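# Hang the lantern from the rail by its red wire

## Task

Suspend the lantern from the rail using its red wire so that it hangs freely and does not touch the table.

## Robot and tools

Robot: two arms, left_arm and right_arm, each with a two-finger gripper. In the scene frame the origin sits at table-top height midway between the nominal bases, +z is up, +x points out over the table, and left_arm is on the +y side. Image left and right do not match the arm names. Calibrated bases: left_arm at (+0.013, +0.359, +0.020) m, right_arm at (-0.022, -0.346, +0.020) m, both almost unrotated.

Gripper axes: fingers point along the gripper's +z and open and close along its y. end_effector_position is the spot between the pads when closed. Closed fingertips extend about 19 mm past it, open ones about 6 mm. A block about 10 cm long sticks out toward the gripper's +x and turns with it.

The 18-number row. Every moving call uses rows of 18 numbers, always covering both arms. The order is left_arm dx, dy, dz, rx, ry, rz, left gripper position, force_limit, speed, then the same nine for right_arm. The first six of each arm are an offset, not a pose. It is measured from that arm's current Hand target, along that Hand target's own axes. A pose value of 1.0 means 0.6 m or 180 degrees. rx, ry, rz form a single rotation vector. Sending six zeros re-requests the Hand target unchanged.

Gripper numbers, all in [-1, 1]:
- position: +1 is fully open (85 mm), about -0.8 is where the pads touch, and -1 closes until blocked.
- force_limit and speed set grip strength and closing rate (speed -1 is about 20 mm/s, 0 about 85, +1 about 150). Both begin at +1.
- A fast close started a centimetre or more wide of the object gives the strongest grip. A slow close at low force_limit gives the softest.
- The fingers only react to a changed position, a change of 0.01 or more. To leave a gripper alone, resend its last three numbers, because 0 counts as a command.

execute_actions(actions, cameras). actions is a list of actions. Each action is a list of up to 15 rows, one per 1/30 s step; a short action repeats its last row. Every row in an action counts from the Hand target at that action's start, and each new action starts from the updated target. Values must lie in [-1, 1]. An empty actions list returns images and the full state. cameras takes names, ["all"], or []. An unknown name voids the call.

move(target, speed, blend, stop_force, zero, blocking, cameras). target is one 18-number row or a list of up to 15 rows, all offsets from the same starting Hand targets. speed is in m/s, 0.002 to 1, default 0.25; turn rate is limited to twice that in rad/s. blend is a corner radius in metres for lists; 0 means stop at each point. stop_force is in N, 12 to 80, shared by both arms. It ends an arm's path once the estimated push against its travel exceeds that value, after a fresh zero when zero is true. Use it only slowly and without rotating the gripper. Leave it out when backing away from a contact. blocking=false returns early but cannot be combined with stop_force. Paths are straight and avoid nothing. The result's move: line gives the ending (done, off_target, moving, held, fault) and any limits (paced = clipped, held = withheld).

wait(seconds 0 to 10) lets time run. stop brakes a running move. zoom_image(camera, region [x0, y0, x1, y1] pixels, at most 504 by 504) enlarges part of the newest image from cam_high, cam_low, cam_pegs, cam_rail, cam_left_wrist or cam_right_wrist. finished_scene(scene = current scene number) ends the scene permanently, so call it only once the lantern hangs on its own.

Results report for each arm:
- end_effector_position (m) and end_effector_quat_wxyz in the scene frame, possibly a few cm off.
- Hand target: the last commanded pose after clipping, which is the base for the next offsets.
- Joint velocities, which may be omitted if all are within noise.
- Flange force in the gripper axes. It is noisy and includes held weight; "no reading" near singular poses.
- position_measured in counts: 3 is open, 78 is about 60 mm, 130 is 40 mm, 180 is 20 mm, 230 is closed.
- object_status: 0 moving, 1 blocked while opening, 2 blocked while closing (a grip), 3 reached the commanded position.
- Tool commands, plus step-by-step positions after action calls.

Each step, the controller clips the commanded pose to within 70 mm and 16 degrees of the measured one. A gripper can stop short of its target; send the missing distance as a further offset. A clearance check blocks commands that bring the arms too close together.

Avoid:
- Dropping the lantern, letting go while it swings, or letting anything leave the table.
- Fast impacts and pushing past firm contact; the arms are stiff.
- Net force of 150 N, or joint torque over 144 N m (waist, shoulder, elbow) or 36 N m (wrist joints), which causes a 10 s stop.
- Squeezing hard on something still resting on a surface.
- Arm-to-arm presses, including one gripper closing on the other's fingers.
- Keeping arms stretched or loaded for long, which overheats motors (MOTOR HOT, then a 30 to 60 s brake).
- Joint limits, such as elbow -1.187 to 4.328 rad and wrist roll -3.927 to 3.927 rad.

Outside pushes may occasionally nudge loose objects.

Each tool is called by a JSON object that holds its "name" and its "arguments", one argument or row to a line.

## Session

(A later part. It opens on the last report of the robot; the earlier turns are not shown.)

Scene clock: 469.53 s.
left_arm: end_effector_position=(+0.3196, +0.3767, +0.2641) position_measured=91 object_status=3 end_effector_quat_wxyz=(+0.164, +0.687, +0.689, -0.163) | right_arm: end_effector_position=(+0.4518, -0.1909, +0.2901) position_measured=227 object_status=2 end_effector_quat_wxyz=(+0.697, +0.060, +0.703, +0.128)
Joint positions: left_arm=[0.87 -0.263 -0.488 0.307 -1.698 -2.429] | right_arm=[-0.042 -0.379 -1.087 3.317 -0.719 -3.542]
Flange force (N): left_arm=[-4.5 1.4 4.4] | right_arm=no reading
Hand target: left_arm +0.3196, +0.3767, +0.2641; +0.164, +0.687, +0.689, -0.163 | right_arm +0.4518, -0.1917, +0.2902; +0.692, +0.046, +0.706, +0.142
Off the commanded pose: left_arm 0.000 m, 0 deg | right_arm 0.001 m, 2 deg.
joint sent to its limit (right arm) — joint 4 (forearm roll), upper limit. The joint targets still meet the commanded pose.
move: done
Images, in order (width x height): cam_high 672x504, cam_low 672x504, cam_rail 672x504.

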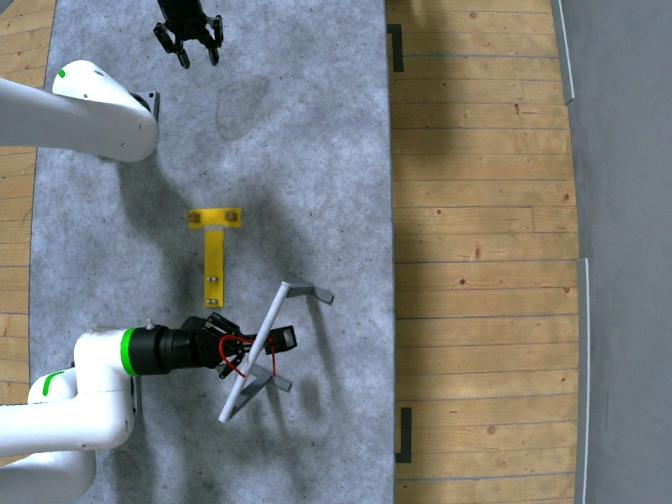

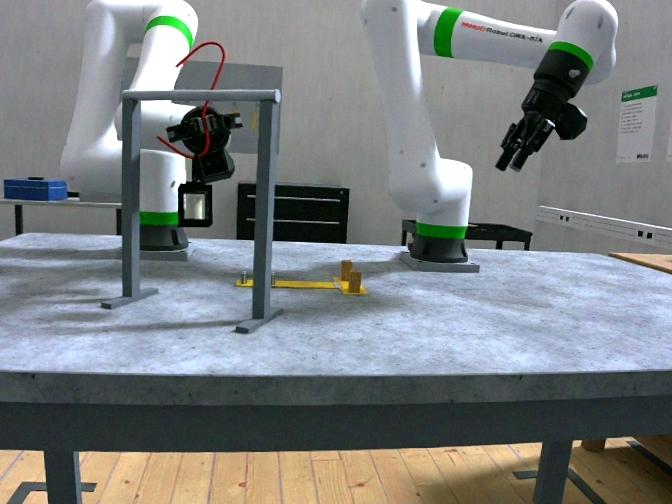

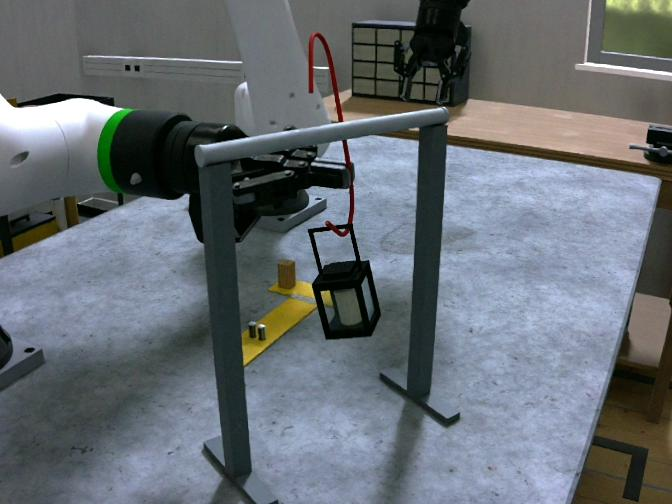

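{"name": "move", "arguments": {
  "target": [
    [0,0,0,0,0,0,0.3,0.2,-0.5,0.004,0.0145,-0.02,0,0,0,-1,1,-0.5]
  ],
  "speed": 0.02,
  "cameras": ["cam_rail","cam_low","cam_high"]
}}

{"name": "zoom_image", "arguments": {
  "camera": "cam_high",
  "region": [200, 270, 300, 400]
}}

{"name": "zoom_image", "arguments": {
  "camera": "cam_low",
  "region": [100, 20, 320, 200]
}}

{"name": "zoom_image", "arguments": {
  "camera": "cam_rail",
  "region": [200, 10, 450, 230]
}}

Scene clock: 476.57 s.
left_arm: end_effector_position=(+0.3196, +0.3767, +0.2641) position_measured=91 object_status=3 end_effector_quat_wxyz=(+0.164, +0.687, +0.689, -0.163) | right_arm: end_effector_position=(+0.4387, -0.1836, +0.2901) position_measured=227 object_status=2 end_effector_quat_wxyz=(+0.695, +0.056, +0.704, +0.133)
Joint positions: left_arm=[0.87 -0.263 -0.488 0.307 -1.698 -2.429] | right_arm=[-0.024 -0.427 -1.109 3.317 -0.691 -3.545]
Flange force (N): left_arm=[-4.7 1.2 4.3] | right_arm=no reading
Hand target: left_arm +0.3196, +0.3767, +0.2641; +0.164, +0.687, +0.689, -0.163 | right_arm +0.4387, -0.1844, +0.2902; +0.692, +0.046, +0.706, +0.142
Off the commanded pose: left_arm 0.000 m, 0 deg | right_arm 0.001 m, 2 deg.
joint sent to its limit (right arm) — joint 4 (forearm roll), upper limit. The joint targets still meet the commanded pose.
move: done
Images, in order (width x height): cam_high 672x504, cam_low 672x504, cam_rail 672x504.

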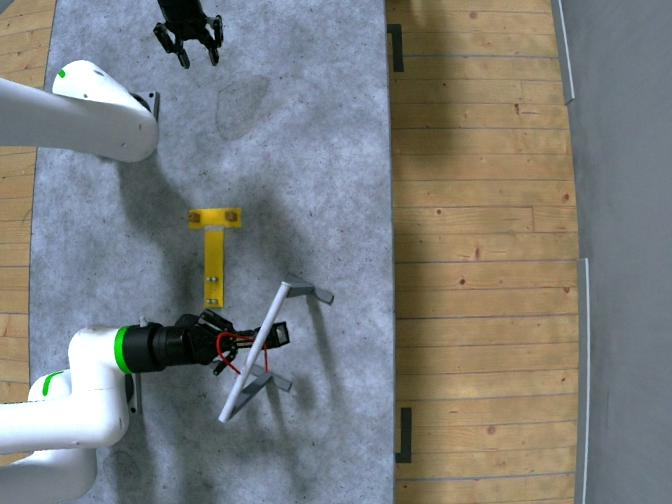

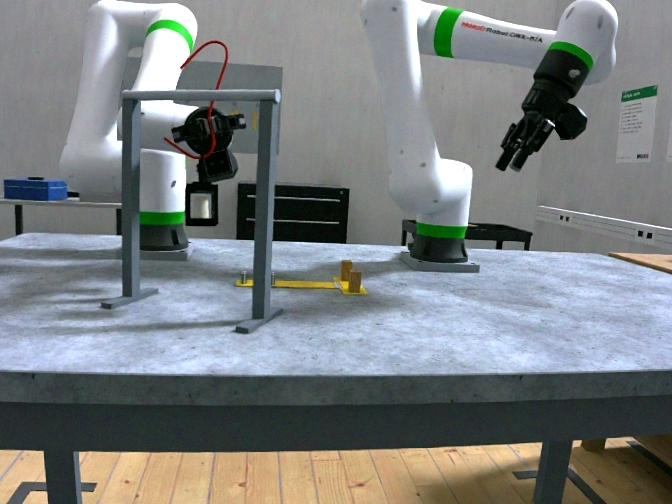

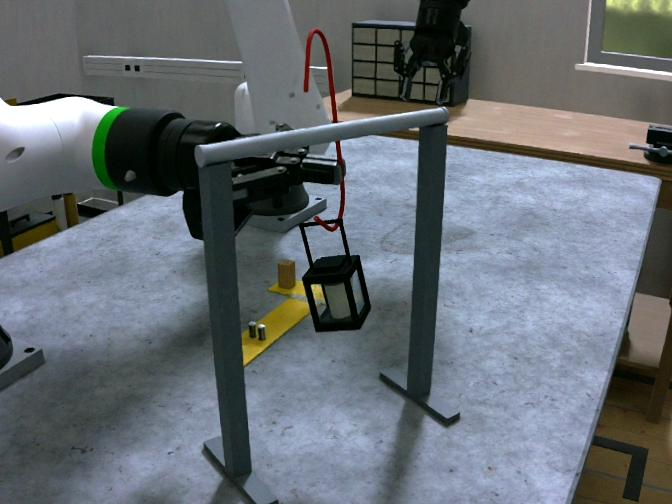

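Scaled by 3.877 from the camera's 672x504 image, which has a finer 960x720 frame.

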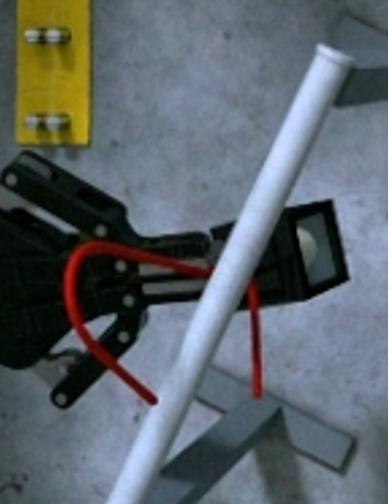

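Scaled by 2.291 from the camera's 672x504 image, which has a finer 960x720 frame.

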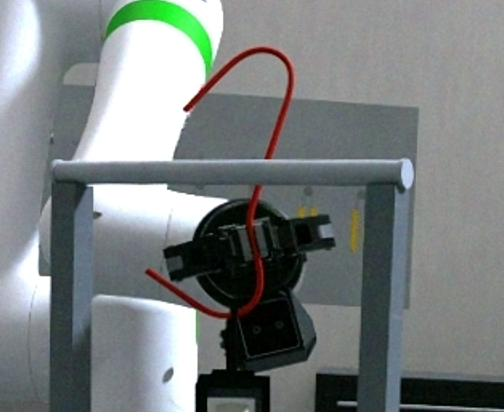

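Scaled by 2.016 from the camera's 672x504 image, which has a finer 960x720 frame.

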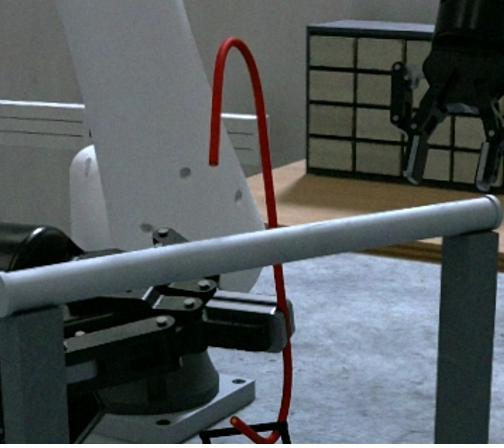

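{"name": "move", "arguments": {
  "target": [
    [0,0,0,0,0,0,0.3,0.2,-0.5,0.0015,0.01,-0.012,0.01,0.09,0.045,-1,1,-0.5]
  ],
  "speed": 0.05,
  "cameras": ["cam_rail","cam_low","cam_high"]
}}

{"name": "zoom_image", "arguments": {
  "camera": "cam_high",
  "region": [200, 270, 300, 400]
}}

{"name": "zoom_image", "arguments": {
  "camera": "cam_low",
  "region": [100, 20, 320, 200]
}}

{"name": "zoom_image", "arguments": {
  "camera": "cam_rail",
  "region": [200, 10, 450, 230]
}}

Scene clock: 495.13 s.
left_arm: end_effector_position=(+0.3196, +0.3767, +0.2641) position_measured=91 object_status=3 end_effector_quat_wxyz=(+0.164, +0.687, +0.689, -0.163) | right_arm: end_effector_position=(+0.4307, -0.1785, +0.2908) position_measured=227 object_status=2 end_effector_quat_wxyz=(+0.589, +0.118, +0.786, +0.144)
Joint positions: left_arm=[0.87 -0.263 -0.488 0.307 -1.698 -2.429] | right_arm=[0.053 -0.607 -0.956 3.317 -0.082 -3.701]
Flange force (N): left_arm=[-4.4 1.5 4.6] | right_arm=no reading
Hand target: left_arm +0.3196, +0.3767, +0.2641; +0.164, +0.687, +0.689, -0.163 | right_arm +0.4307, -0.1795, +0.2909; +0.573, +0.086, +0.794, +0.185
Off the commanded pose: left_arm 0.000 m, 0 deg | right_arm 0.001 m, 6 deg.
joint sent to its limit (right arm) — joint 4 (forearm roll), upper limit. The joint targets are off in orientation, not in position.
move: off_target (right_arm)
Images, in order (width x height): cam_high 672x504, cam_low 672x504, cam_rail 672x504.

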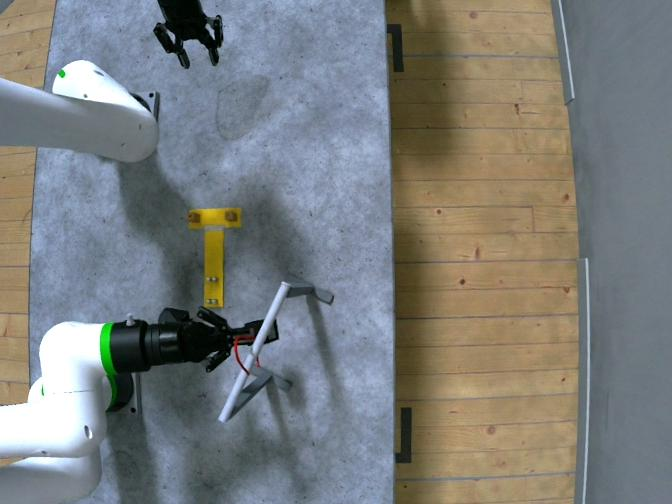

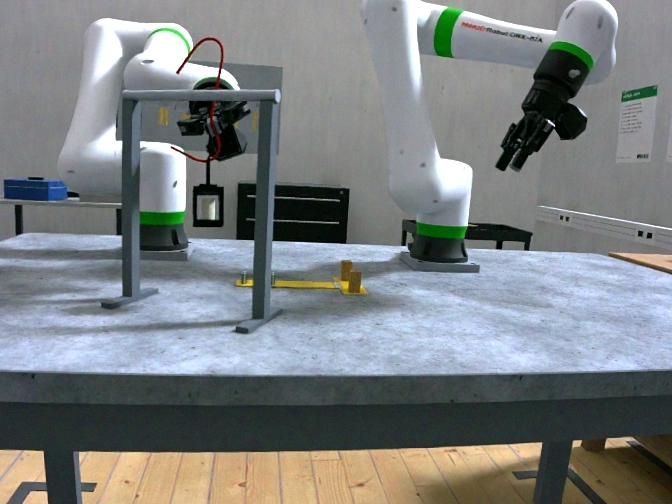

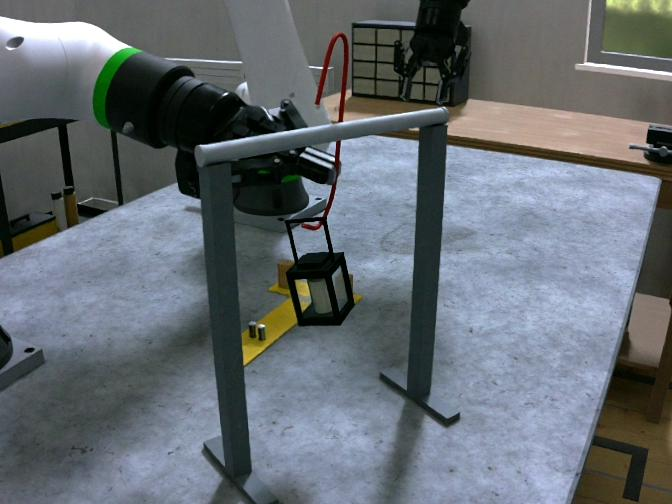

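Scaled by 3.877 from the camera's 672x504 image, which has a finer 960x720 frame.

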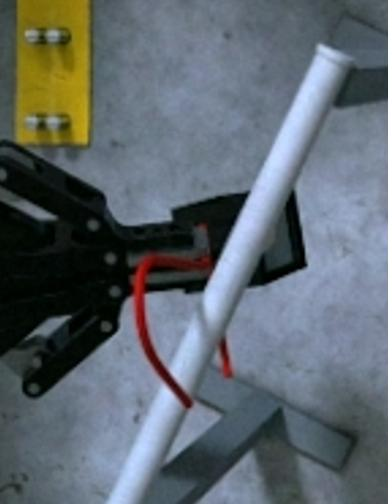

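Scaled by 2.291 from the camera's 672x504 image, which has a finer 960x720 frame.

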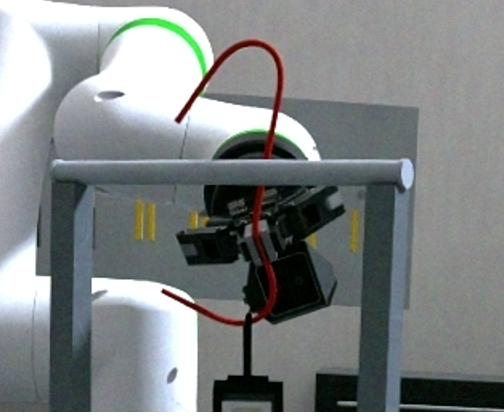

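Scaled by 2.016 from the camera's 672x504 image, which has a finer 960x720 frame.

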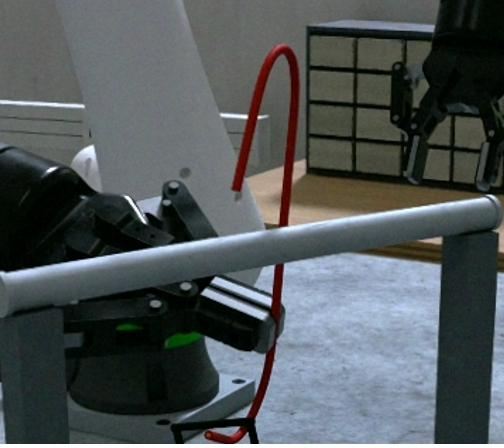

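{"name": "move", "arguments": {
  "target": [
    [0,0,0,0,0,0,0.3,0.2,-0.5,0.066,-0.0294,0.0206,0,0,0,-1,1,-0.5]
  ],
  "speed": 0.02,
  "cameras": ["cam_rail","cam_low","cam_high"]
}}

{"name": "zoom_image", "arguments": {
  "camera": "cam_high",
  "region": [200, 270, 300, 400]
}}

{"name": "zoom_image", "arguments": {
  "camera": "cam_low",
  "region": [100, 20, 320, 200]
}}

{"name": "zoom_image", "arguments": {
  "camera": "cam_rail",
  "region": [200, 10, 450, 230]
}}

Scene clock: 510.17 s.
left_arm: end_effector_position=(+0.3196, +0.3767, +0.2641) position_measured=91 object_status=3 end_effector_quat_wxyz=(+0.164, +0.687, +0.689, -0.163) | right_arm: end_effector_position=(+0.4307, -0.1785, +0.2457) position_measured=227 object_status=2 end_effector_quat_wxyz=(+0.588, +0.115, +0.787, +0.148)
Joint positions: left_arm=[0.87 -0.263 -0.488 0.307 -1.698 -2.429] | right_arm=[0.033 -0.515 -1.035 3.317 -0.254 -3.69]
Flange force (N): left_arm=[-4.7 1.3 4.8] | right_arm=no reading
Hand target: left_arm +0.3196, +0.3767, +0.2641; +0.164, +0.687, +0.689, -0.163 | right_arm +0.4307, -0.1795, +0.2458; +0.573, +0.086, +0.794, +0.185
Off the commanded pose: left_arm 0.000 m, 0 deg | right_arm 0.001 m, 6 deg.
joint sent to its limit (right arm) — joint 4 (forearm roll), upper limit. The joint targets are off in orientation, not in position.
move: off_target (right_arm)
Images, in order (width x height): cam_high 672x504, cam_low 672x504, cam_rail 672x504.

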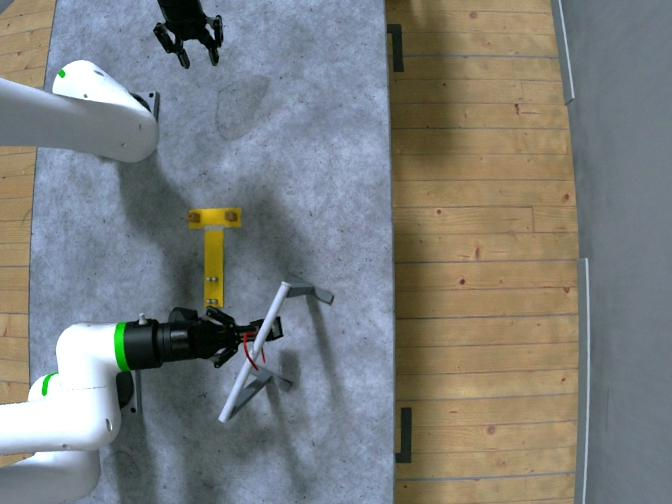

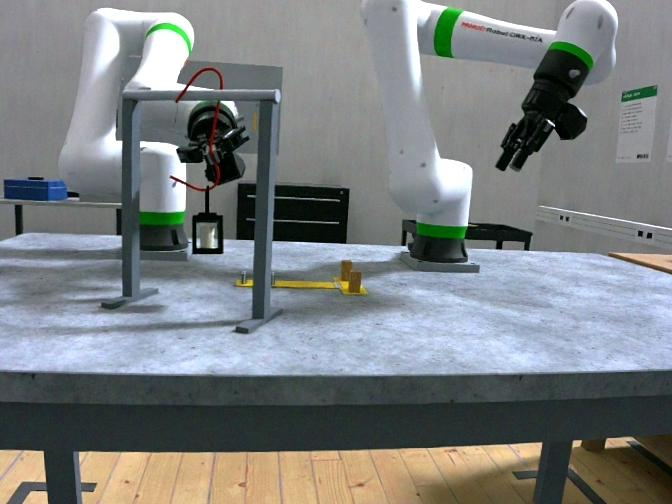

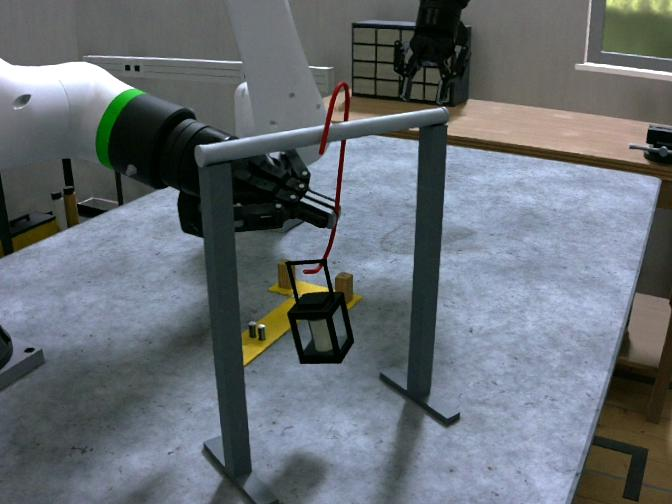

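Scaled by 3.877 from the camera's 672x504 image, which has a finer 960x720 frame.

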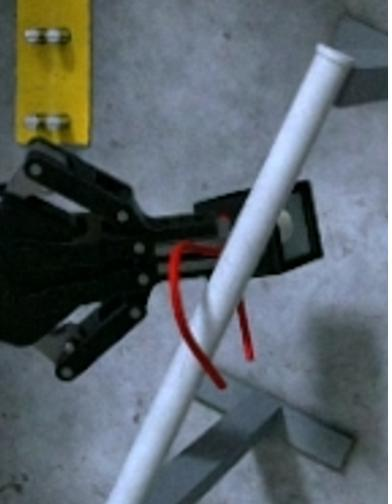

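Scaled by 2.291 from the camera's 672x504 image, which has a finer 960x720 frame.

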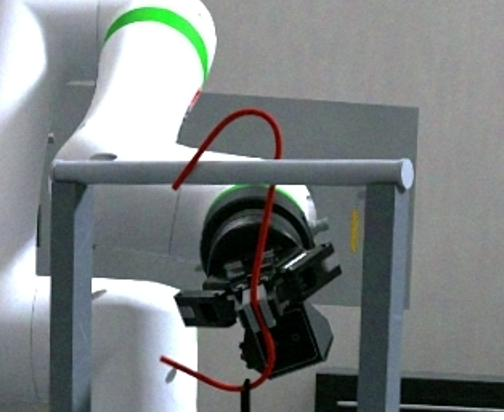

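Scaled by 2.016 from the camera's 672x504 image, which has a finer 960x720 frame.

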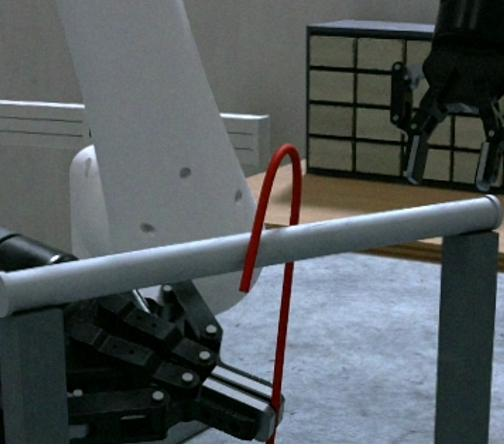

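{"name": "move", "arguments": {
  "target": [
    [0,0,0,0,0,0,0.3,0.2,-0.5,0.0352,-0.0157,0.011,0,0,0,-1,1,-0.5]
  ],
  "speed": 0.02,
  "cameras": ["cam_rail","cam_low"]
}}

{"name": "zoom_image", "arguments": {
  "camera": "cam_low",
  "region": [100, 50, 320, 270]
}}

{"name": "zoom_image", "arguments": {
  "camera": "cam_rail",
  "region": [200, 60, 450, 380]
}}

Scene clock: 518.17 s.
left_arm: end_effector_position=(+0.3196, +0.3767, +0.2641) position_measured=91 object_status=3 end_effector_quat_wxyz=(+0.164, +0.687, +0.689, -0.163) | right_arm: end_effector_position=(+0.4307, -0.1785, +0.2217) position_measured=227 object_status=2 end_effector_quat_wxyz=(+0.587, +0.113, +0.788, +0.150)
Joint positions: left_arm=[0.87 -0.263 -0.488 0.307 -1.698 -2.429] | right_arm=[0.021 -0.445 -1.071 3.317 -0.361 -3.682]
Flange force (N): left_arm=[-4.6 1.5 4.7] | right_arm=no reading
Hand target: left_arm +0.3196, +0.3767, +0.2641; +0.164, +0.687, +0.689, -0.163 | right_arm +0.4307, -0.1795, +0.2218; +0.573, +0.086, +0.794, +0.185
Off the commanded pose: left_arm 0.000 m, 0 deg | right_arm 0.001 m, 5 deg.
joint sent to its limit (right arm) — joint 4 (forearm roll), upper limit. The joint targets are off in orientation, not in position.
move: off_target (right_arm)
Images, in order (width x height): cam_low 672x504, cam_rail 672x504.

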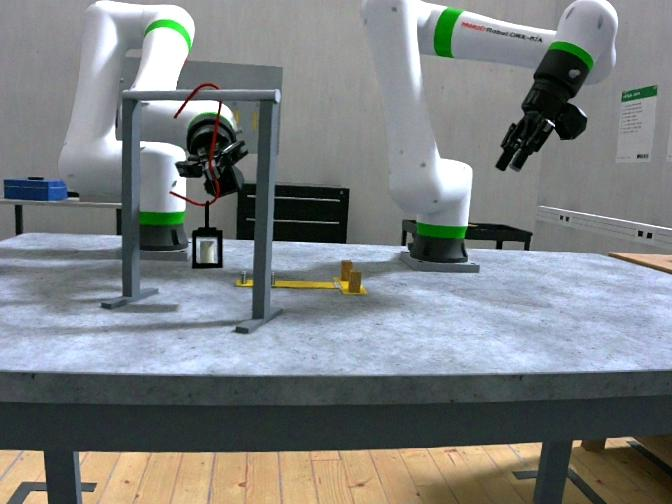

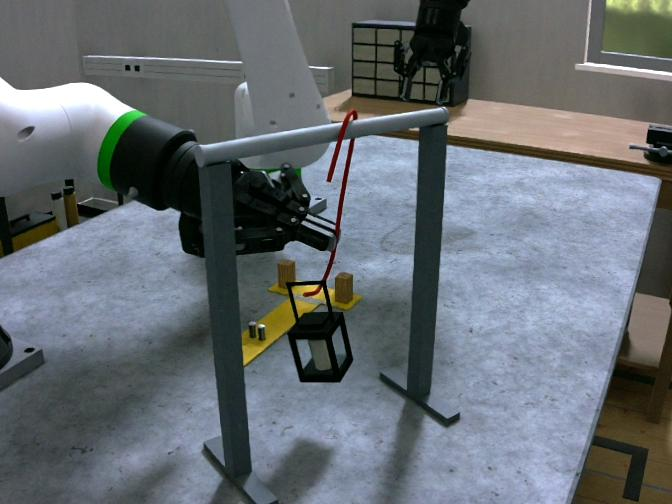

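Scaled by 2.291 from the camera's 672x504 image, which has a finer 960x720 frame.

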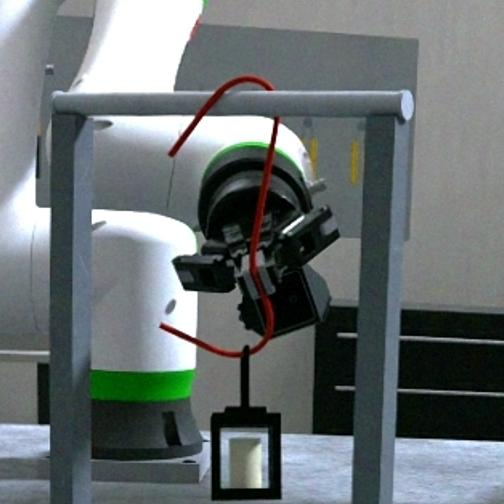

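Scaled by 1.575 from the camera's 672x504 image, which has a finer 960x720 frame.

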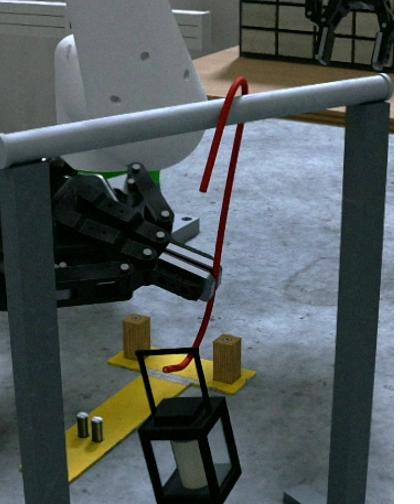

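{"name": "move", "arguments": {
  "target": [
    [0,0,0,0,0,0,0.3,0.2,-0.5,0.0095,-0.0042,0.003,0,0,0,-1,1,-0.5]
  ],
  "speed": 0.01,
  "cameras": ["cam_rail","cam_low"]
}}

{"name": "zoom_image", "arguments": {
  "camera": "cam_low",
  "region": [100, 50, 320, 270]
}}

{"name": "zoom_image", "arguments": {
  "camera": "cam_rail",
  "region": [200, 60, 450, 380]
}}

Scene clock: 526.93 s.
left_arm: end_effector_position=(+0.3196, +0.3767, +0.2641) position_measured=91 object_status=3 end_effector_quat_wxyz=(+0.164, +0.687, +0.689, -0.163) | right_arm: end_effector_position=(+0.4307, -0.1785, +0.2152) position_measured=227 object_status=2 end_effector_quat_wxyz=(+0.587, +0.113, +0.788, +0.151)
Joint positions: left_arm=[0.87 -0.263 -0.488 0.307 -1.698 -2.429] | right_arm=[0.017 -0.423 -1.08 3.317 -0.392 -3.679]
Flange force (N): left_arm=[-4.7 1.4 4.6] | right_arm=no reading
Hand target: left_arm +0.3196, +0.3767, +0.2641; +0.164, +0.687, +0.689, -0.163 | right_arm +0.4307, -0.1795, +0.2153; +0.573, +0.086, +0.794, +0.185
Off the commanded pose: left_arm 0.000 m, 0 deg | right_arm 0.001 m, 5 deg.
joint sent to its limit (right arm) — joint 4 (forearm roll), upper limit. The joint targets are off in orientation, not in position.
move: off_target (right_arm)
Images, in order (width x height): cam_low 672x504, cam_rail 672x504.

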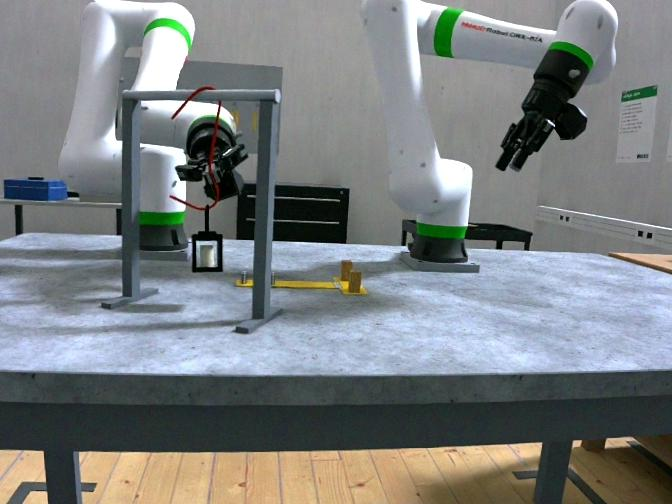

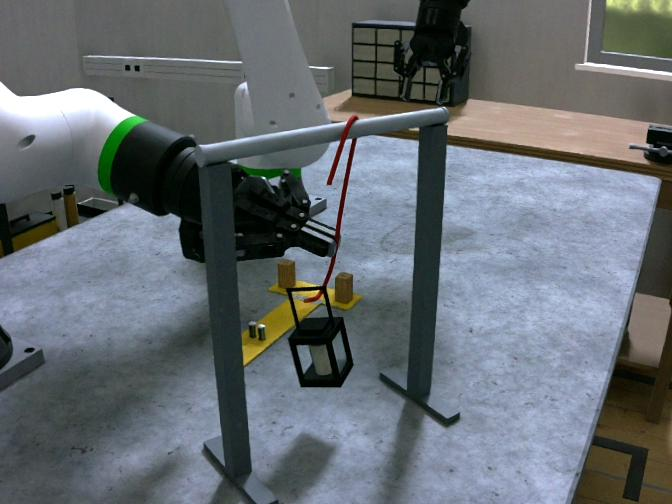

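Scaled by 2.291 from the camera's 672x504 image, which has a finer 960x720 frame.

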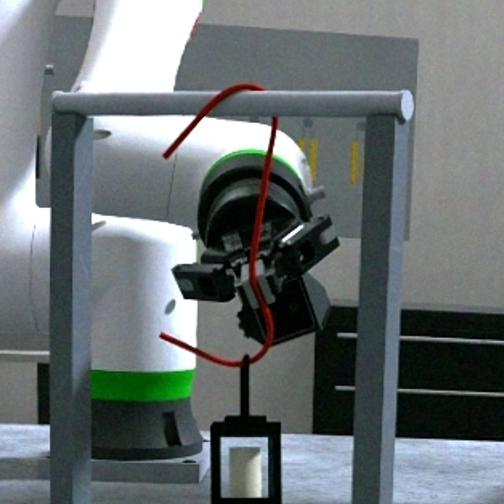

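Scaled by 1.575 from the camera's 672x504 image, which has a finer 960x720 frame.

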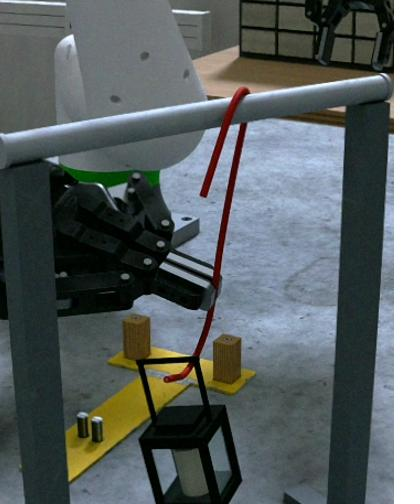

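{"name": "move", "arguments": {
  "target": [
    [0,0,0,0,0,0,0.3,0.2,-0.5,0.0037,-0.0016,0.0011,0,0,0,-1,1,-0.5]
  ],
  "speed": 0.01
}}

{"name": "move", "arguments": {
  "target": [
    [0,0,0,0,0,0,0.3,0.2,-0.5,0,0,0,0,0,0,-0.5,0.2,-1]
  ],
  "cameras": ["cam_rail","cam_low"]
}}

{"name": "zoom_image", "arguments": {
  "camera": "cam_low",
  "region": [100, 50, 320, 270]
}}

{"name": "zoom_image", "arguments": {
  "camera": "cam_rail",
  "region": [200, 60, 450, 380]
}}

Scene clock: 535.93 s.
left_arm: end_effector_position=(+0.3196, +0.3767, +0.2641) position_measured=91 object_status=3 end_effector_quat_wxyz=(+0.164, +0.687, +0.689, -0.163) | right_arm: end_effector_position=(+0.4307, -0.1785, +0.2127) position_measured=227 object_status=2 end_effector_quat_wxyz=(+0.587, +0.112, +0.788, +0.151)
Joint positions: left_arm=[0.87 -0.263 -0.488 0.307 -1.698 -2.429] | right_arm=[0.016 -0.415 -1.083 3.317 -0.404 -3.678]
Flange force (N): left_arm=[-4.4 1.4 4.9] | right_arm=no reading
Hand target: left_arm +0.3196, +0.3767, +0.2641; +0.164, +0.687, +0.689, -0.163 | right_arm +0.4307, -0.1794, +0.2128; +0.573, +0.086, +0.794, +0.185
Off the commanded pose: left_arm 0.000 m, 0 deg | right_arm 0.001 m, 5 deg.
joint sent to its limit (right arm) — joint 4 (forearm roll), upper limit. The joint targets are off in orientation, not in position.
move: off_target (right_arm)

Scene clock: 536.87 s.
left_arm: end_effector_position=(+0.3196, +0.3767, +0.2641) position_measured=91 object_status=3 end_effector_quat_wxyz=(+0.164, +0.687, +0.689, -0.163) | right_arm: end_effector_position=(+0.4307, -0.1785, +0.2127) position_measured=192 object_status=0 end_effector_quat_wxyz=(+0.587, +0.112, +0.788, +0.151)
Joint positions: left_arm=[0.87 -0.263 -0.488 0.307 -1.698 -2.429] | right_arm=[0.016 -0.415 -1.083 3.317 -0.404 -3.678]
Flange force (N): left_arm=[-4.4 1.1 4.8] | right_arm=no reading
Hand target: left_arm +0.3196, +0.3767, +0.2641; +0.164, +0.687, +0.689, -0.163 | right_arm +0.4307, -0.1794, +0.2128; +0.573, +0.086, +0.794, +0.185
Off the commanded pose: left_arm 0.000 m, 0 deg | right_arm 0.001 m, 5 deg.
joint sent to its limit (right arm) — joint 4 (forearm roll), upper limit. The joint targets are off in orientation, not in position.
move: off_target (right_arm)
Images, in order (width x height): cam_low 672x504, cam_rail 672x504.

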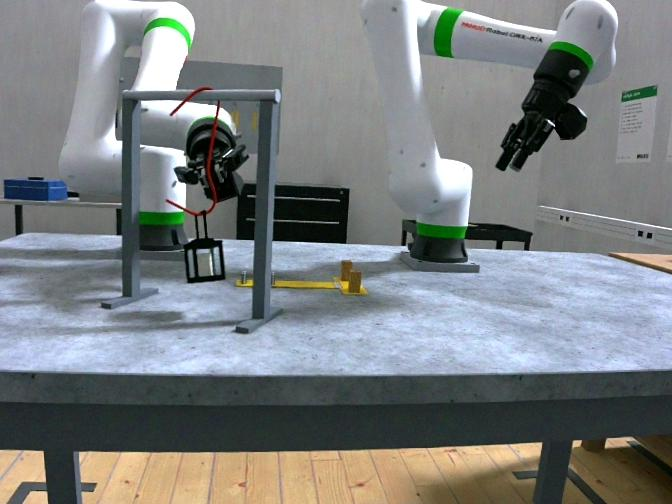

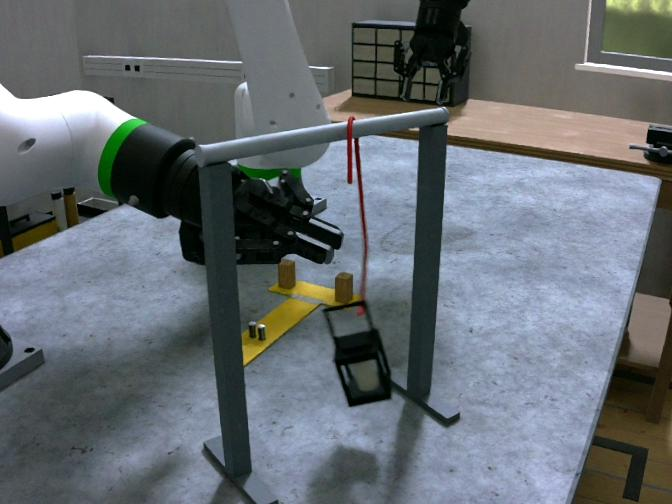

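Scaled by 2.291 from the camera's 672x504 image, which has a finer 960x720 frame.

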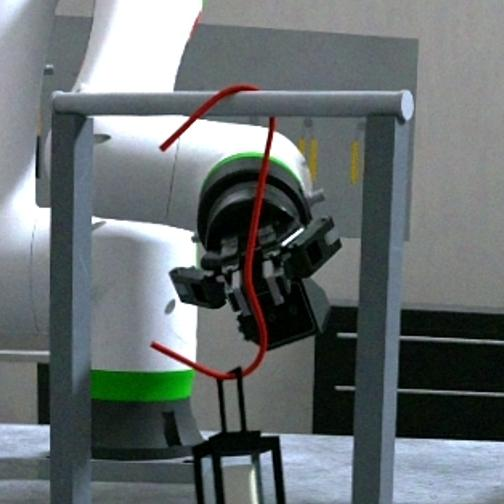

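Scaled by 1.575 from the camera's 672x504 image, which has a finer 960x720 frame.

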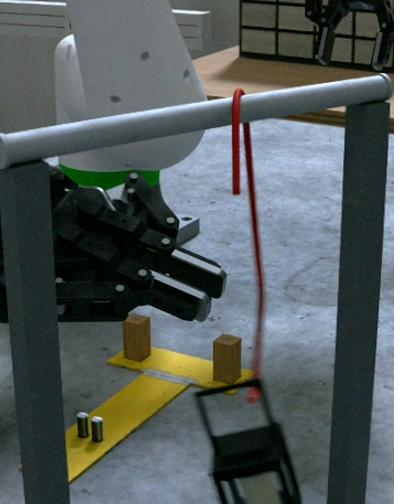

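It's swinging; wait.

{"name": "wait", "arguments": {
  "seconds": 4,
  "cameras": ["cam_rail","cam_low"]
}}

{"name": "zoom_image", "arguments": {
  "camera": "cam_rail",
  "region": [200, 60, 450, 420]
}}

Scene clock: 543.03 s.
left_arm: end_effector_position=(+0.3196, +0.3767, +0.2641) position_measured=91 object_status=3 end_effector_quat_wxyz=(+0.164, +0.687, +0.689, -0.163) | right_arm: end_effector_position=(+0.4307, -0.1785, +0.2127) position_measured=192 object_status=3 end_effector_quat_wxyz=(+0.587, +0.112, +0.788, +0.151)
Joint positions: left_arm=[0.87 -0.263 -0.488 0.307 -1.698 -2.429] | right_arm=[0.016 -0.415 -1.083 3.317 -0.404 -3.678]
Flange force (N): left_arm=[-4.6 1.5 4.6] | right_arm=no reading
Hand target: left_arm +0.3196, +0.3767, +0.2641; +0.164, +0.687, +0.689, -0.163 | right_arm +0.4307, -0.1794, +0.2128; +0.573, +0.086, +0.794, +0.185
Tool commands: left_gripper/position=+0.3 left_gripper/force_limit=+0.2 left_gripper/speed=-0.5 right_gripper/position=-0.5 right_gripper/force_limit=+0.2 right_gripper/speed=-1.0
Off the commanded pose: left_arm 0.000 m, 0 deg | right_arm 0.001 m, 5 deg.
wait: 4.00 s; at rest from the start
Images, in order (width x height): cam_low 672x504, cam_rail 672x504.

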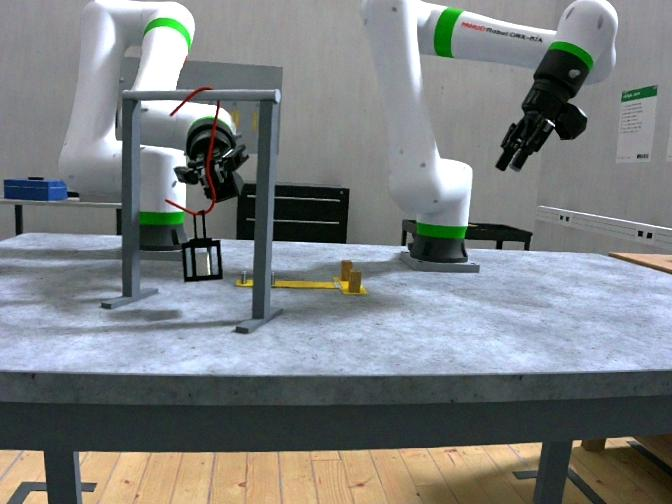

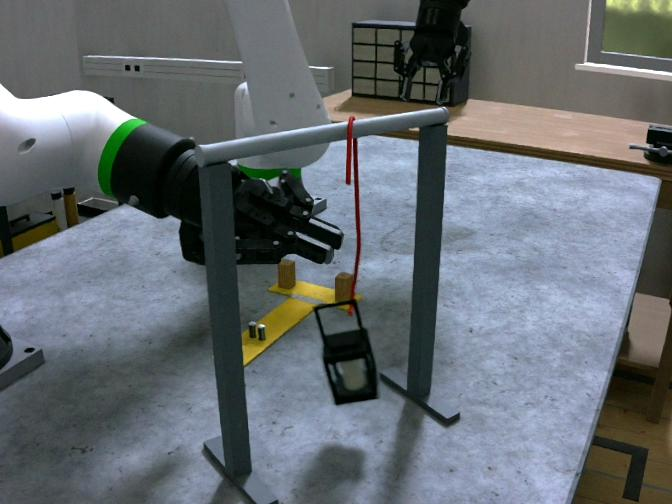

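Scaled by 1.400 from the camera's 672x504 image, which has a finer 960x720 frame.

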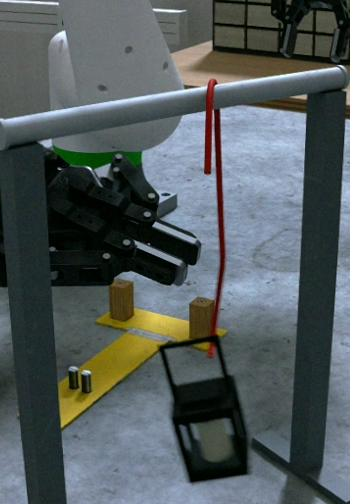

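{"name": "move", "arguments": {
  "target": [
    [0,0,0,0,0,0,0.3,0.2,-0.5,0,0,-0.13,0,0,0,-0.5,0.2,-1]
  ],
  "speed": 0.05
}}

{"name": "wait", "arguments": {
  "seconds": 5,
  "cameras": ["cam_rail","cam_low"]
}}

{"name": "zoom_image", "arguments": {
  "camera": "cam_rail",
  "region": [200, 60, 450, 420]
}}

Scene clock: 549.97 s.
left_arm: end_effector_position=(+0.3196, +0.3767, +0.2641) position_measured=91 object_status=3 end_effector_quat_wxyz=(+0.164, +0.687, +0.689, -0.163) | right_arm: end_effector_position=(+0.3572, -0.1935, +0.2341) position_measured=192 object_status=3 end_effector_quat_wxyz=(+0.590, +0.126, +0.786, +0.133)
Joint positions: left_arm=[0.87 -0.263 -0.488 0.307 -1.698 -2.429] | right_arm=[0.038 -0.892 -1.182 3.317 -0.018 -3.697]
Flange force (N): left_arm=[-4.4 1.1 4.9] | right_arm=no reading
Hand target: left_arm +0.3196, +0.3767, +0.2641; +0.164, +0.687, +0.689, -0.163 | right_arm +0.3572, -0.1946, +0.2342; +0.573, +0.086, +0.794, +0.185
Off the commanded pose: left_arm 0.000 m, 0 deg | right_arm 0.001 m, 8 deg.
joint sent to its limit (right arm) — joint 4 (forearm roll), upper limit. The joint targets are off in orientation, not in position.
move: off_target (right_arm)

Scene clock: 554.97 s.
left_arm: end_effector_position=(+0.3196, +0.3767, +0.2641) position_measured=91 object_status=3 end_effector_quat_wxyz=(+0.164, +0.687, +0.689, -0.163) | right_arm: end_effector_position=(+0.3572, -0.1935, +0.2341) position_measured=192 object_status=3 end_effector_quat_wxyz=(+0.590, +0.126, +0.786, +0.133)
Joint positions: left_arm=[0.87 -0.263 -0.488 0.307 -1.698 -2.429] | right_arm=[0.038 -0.892 -1.182 3.317 -0.018 -3.697]
Flange force (N): left_arm=[-4.5 1.4 4.6] | right_arm=no reading
Hand target: left_arm +0.3196, +0.3767, +0.2641; +0.164, +0.687, +0.689, -0.163 | right_arm +0.3572, -0.1946, +0.2342; +0.573, +0.086, +0.794, +0.185
Tool commands: left_gripper/position=+0.3 left_gripper/force_limit=+0.2 left_gripper/speed=-0.5 right_gripper/position=-0.5 right_gripper/force_limit=+0.2 right_gripper/speed=-1.0
Off the commanded pose: left_arm 0.000 m, 0 deg | right_arm 0.001 m, 8 deg.
wait: 5.00 s; at rest by 0.17 s
Images, in order (width x height): cam_low 672x504, cam_rail 672x504.

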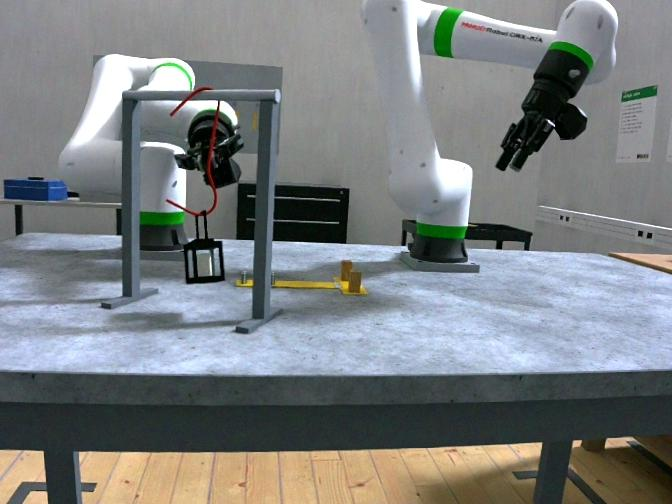

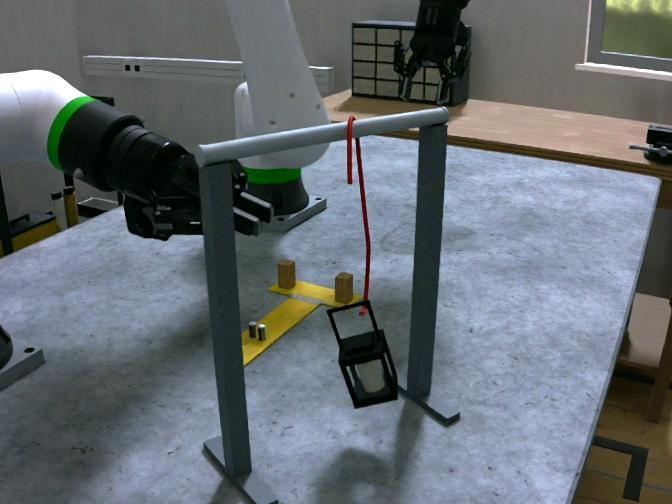

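Scaled by 1.400 from the camera's 672x504 image, which has a finer 960x720 frame.

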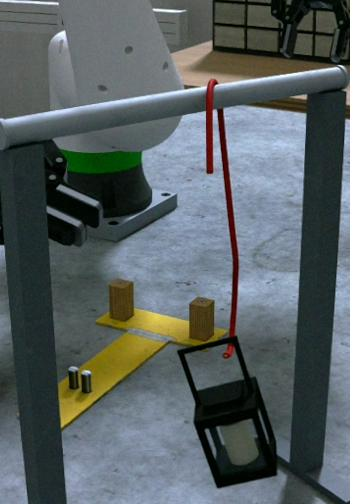

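Still swinging mildly; let it settle.

{"name": "wait", "arguments": {
  "seconds": 10,
  "cameras": ["cam_rail"]
}}

{"name": "wait", "arguments": {
  "seconds": 0.7,
  "cameras": ["cam_rail"]
}}

Scene clock: 567.10 s.
left_arm: end_effector_position=(+0.3196, +0.3767, +0.2641) position_measured=91 object_status=3 end_effector_quat_wxyz=(+0.164, +0.687, +0.689, -0.163) | right_arm: end_effector_position=(+0.3572, -0.1935, +0.2341) position_measured=192 object_status=3 end_effector_quat_wxyz=(+0.590, +0.126, +0.786, +0.133)
Joint positions: left_arm=[0.87 -0.263 -0.488 0.307 -1.698 -2.429] | right_arm=[0.038 -0.892 -1.182 3.317 -0.018 -3.697]
Flange force (N): left_arm=[-5.0 1.7 4.4] | right_arm=no reading
Hand target: left_arm +0.3196, +0.3767, +0.2641; +0.164, +0.687, +0.689, -0.163 | right_arm +0.3572, -0.1946, +0.2342; +0.573, +0.086, +0.794, +0.185
Tool commands: left_gripper/position=+0.3 left_gripper/force_limit=+0.2 left_gripper/speed=-0.5 right_gripper/position=-0.5 right_gripper/force_limit=+0.2 right_gripper/speed=-1.0
Off the commanded pose: left_arm 0.000 m, 0 deg | right_arm 0.001 m, 8 deg.
wait: 10.00 s; at rest from the start
Images, in order (width x height): cam_rail 672x504.

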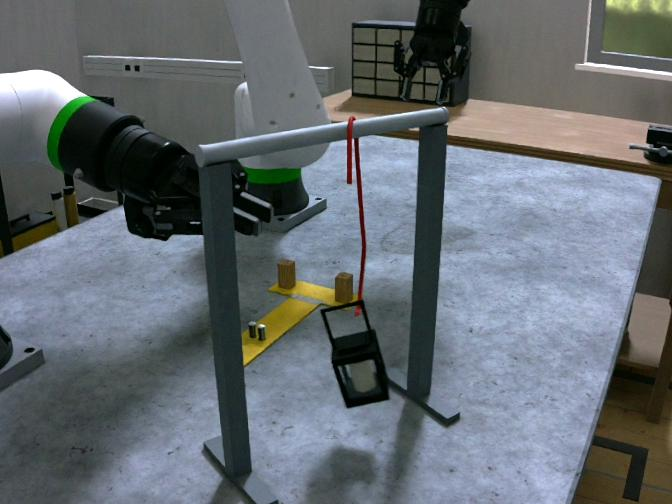

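Scene clock: 567.80 s.
left_arm: end_effector_position=(+0.3196, +0.3767, +0.2641) position_measured=91 object_status=3 end_effector_quat_wxyz=(+0.164, +0.687, +0.689, -0.163) | right_arm: end_effector_position=(+0.3572, -0.1935, +0.2341) position_measured=192 object_status=3 end_effector_quat_wxyz=(+0.590, +0.126, +0.786, +0.133)
Joint positions: left_arm=[0.87 -0.263 -0.488 0.307 -1.698 -2.429] | right_arm=[0.038 -0.892 -1.182 3.317 -0.018 -3.697]
Flange force (N): left_arm=[-4.6 1.1 4.6] | right_arm=no reading
Hand target: left_arm +0.3196, +0.3767, +0.2641; +0.164, +0.687, +0.689, -0.163 | right_arm +0.3572, -0.1946, +0.2342; +0.573, +0.086, +0.794, +0.185
Tool commands: left_gripper/position=+0.3 left_gripper/force_limit=+0.2 left_gripper/speed=-0.5 right_gripper/position=-0.5 right_gripper/force_limit=+0.2 right_gripper/speed=-1.0
Off the commanded pose: left_arm 0.000 m, 0 deg | right_arm 0.001 m, 8 deg.
wait: 0.70 s; at rest by 0.17 s
Images, in order (width x height): cam_rail 672x504.

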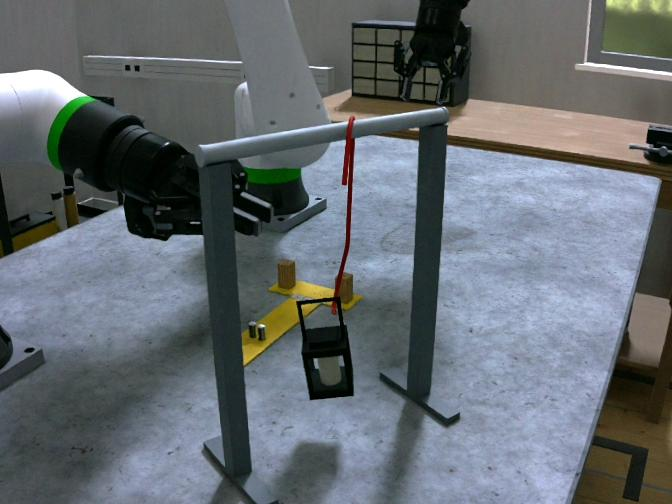

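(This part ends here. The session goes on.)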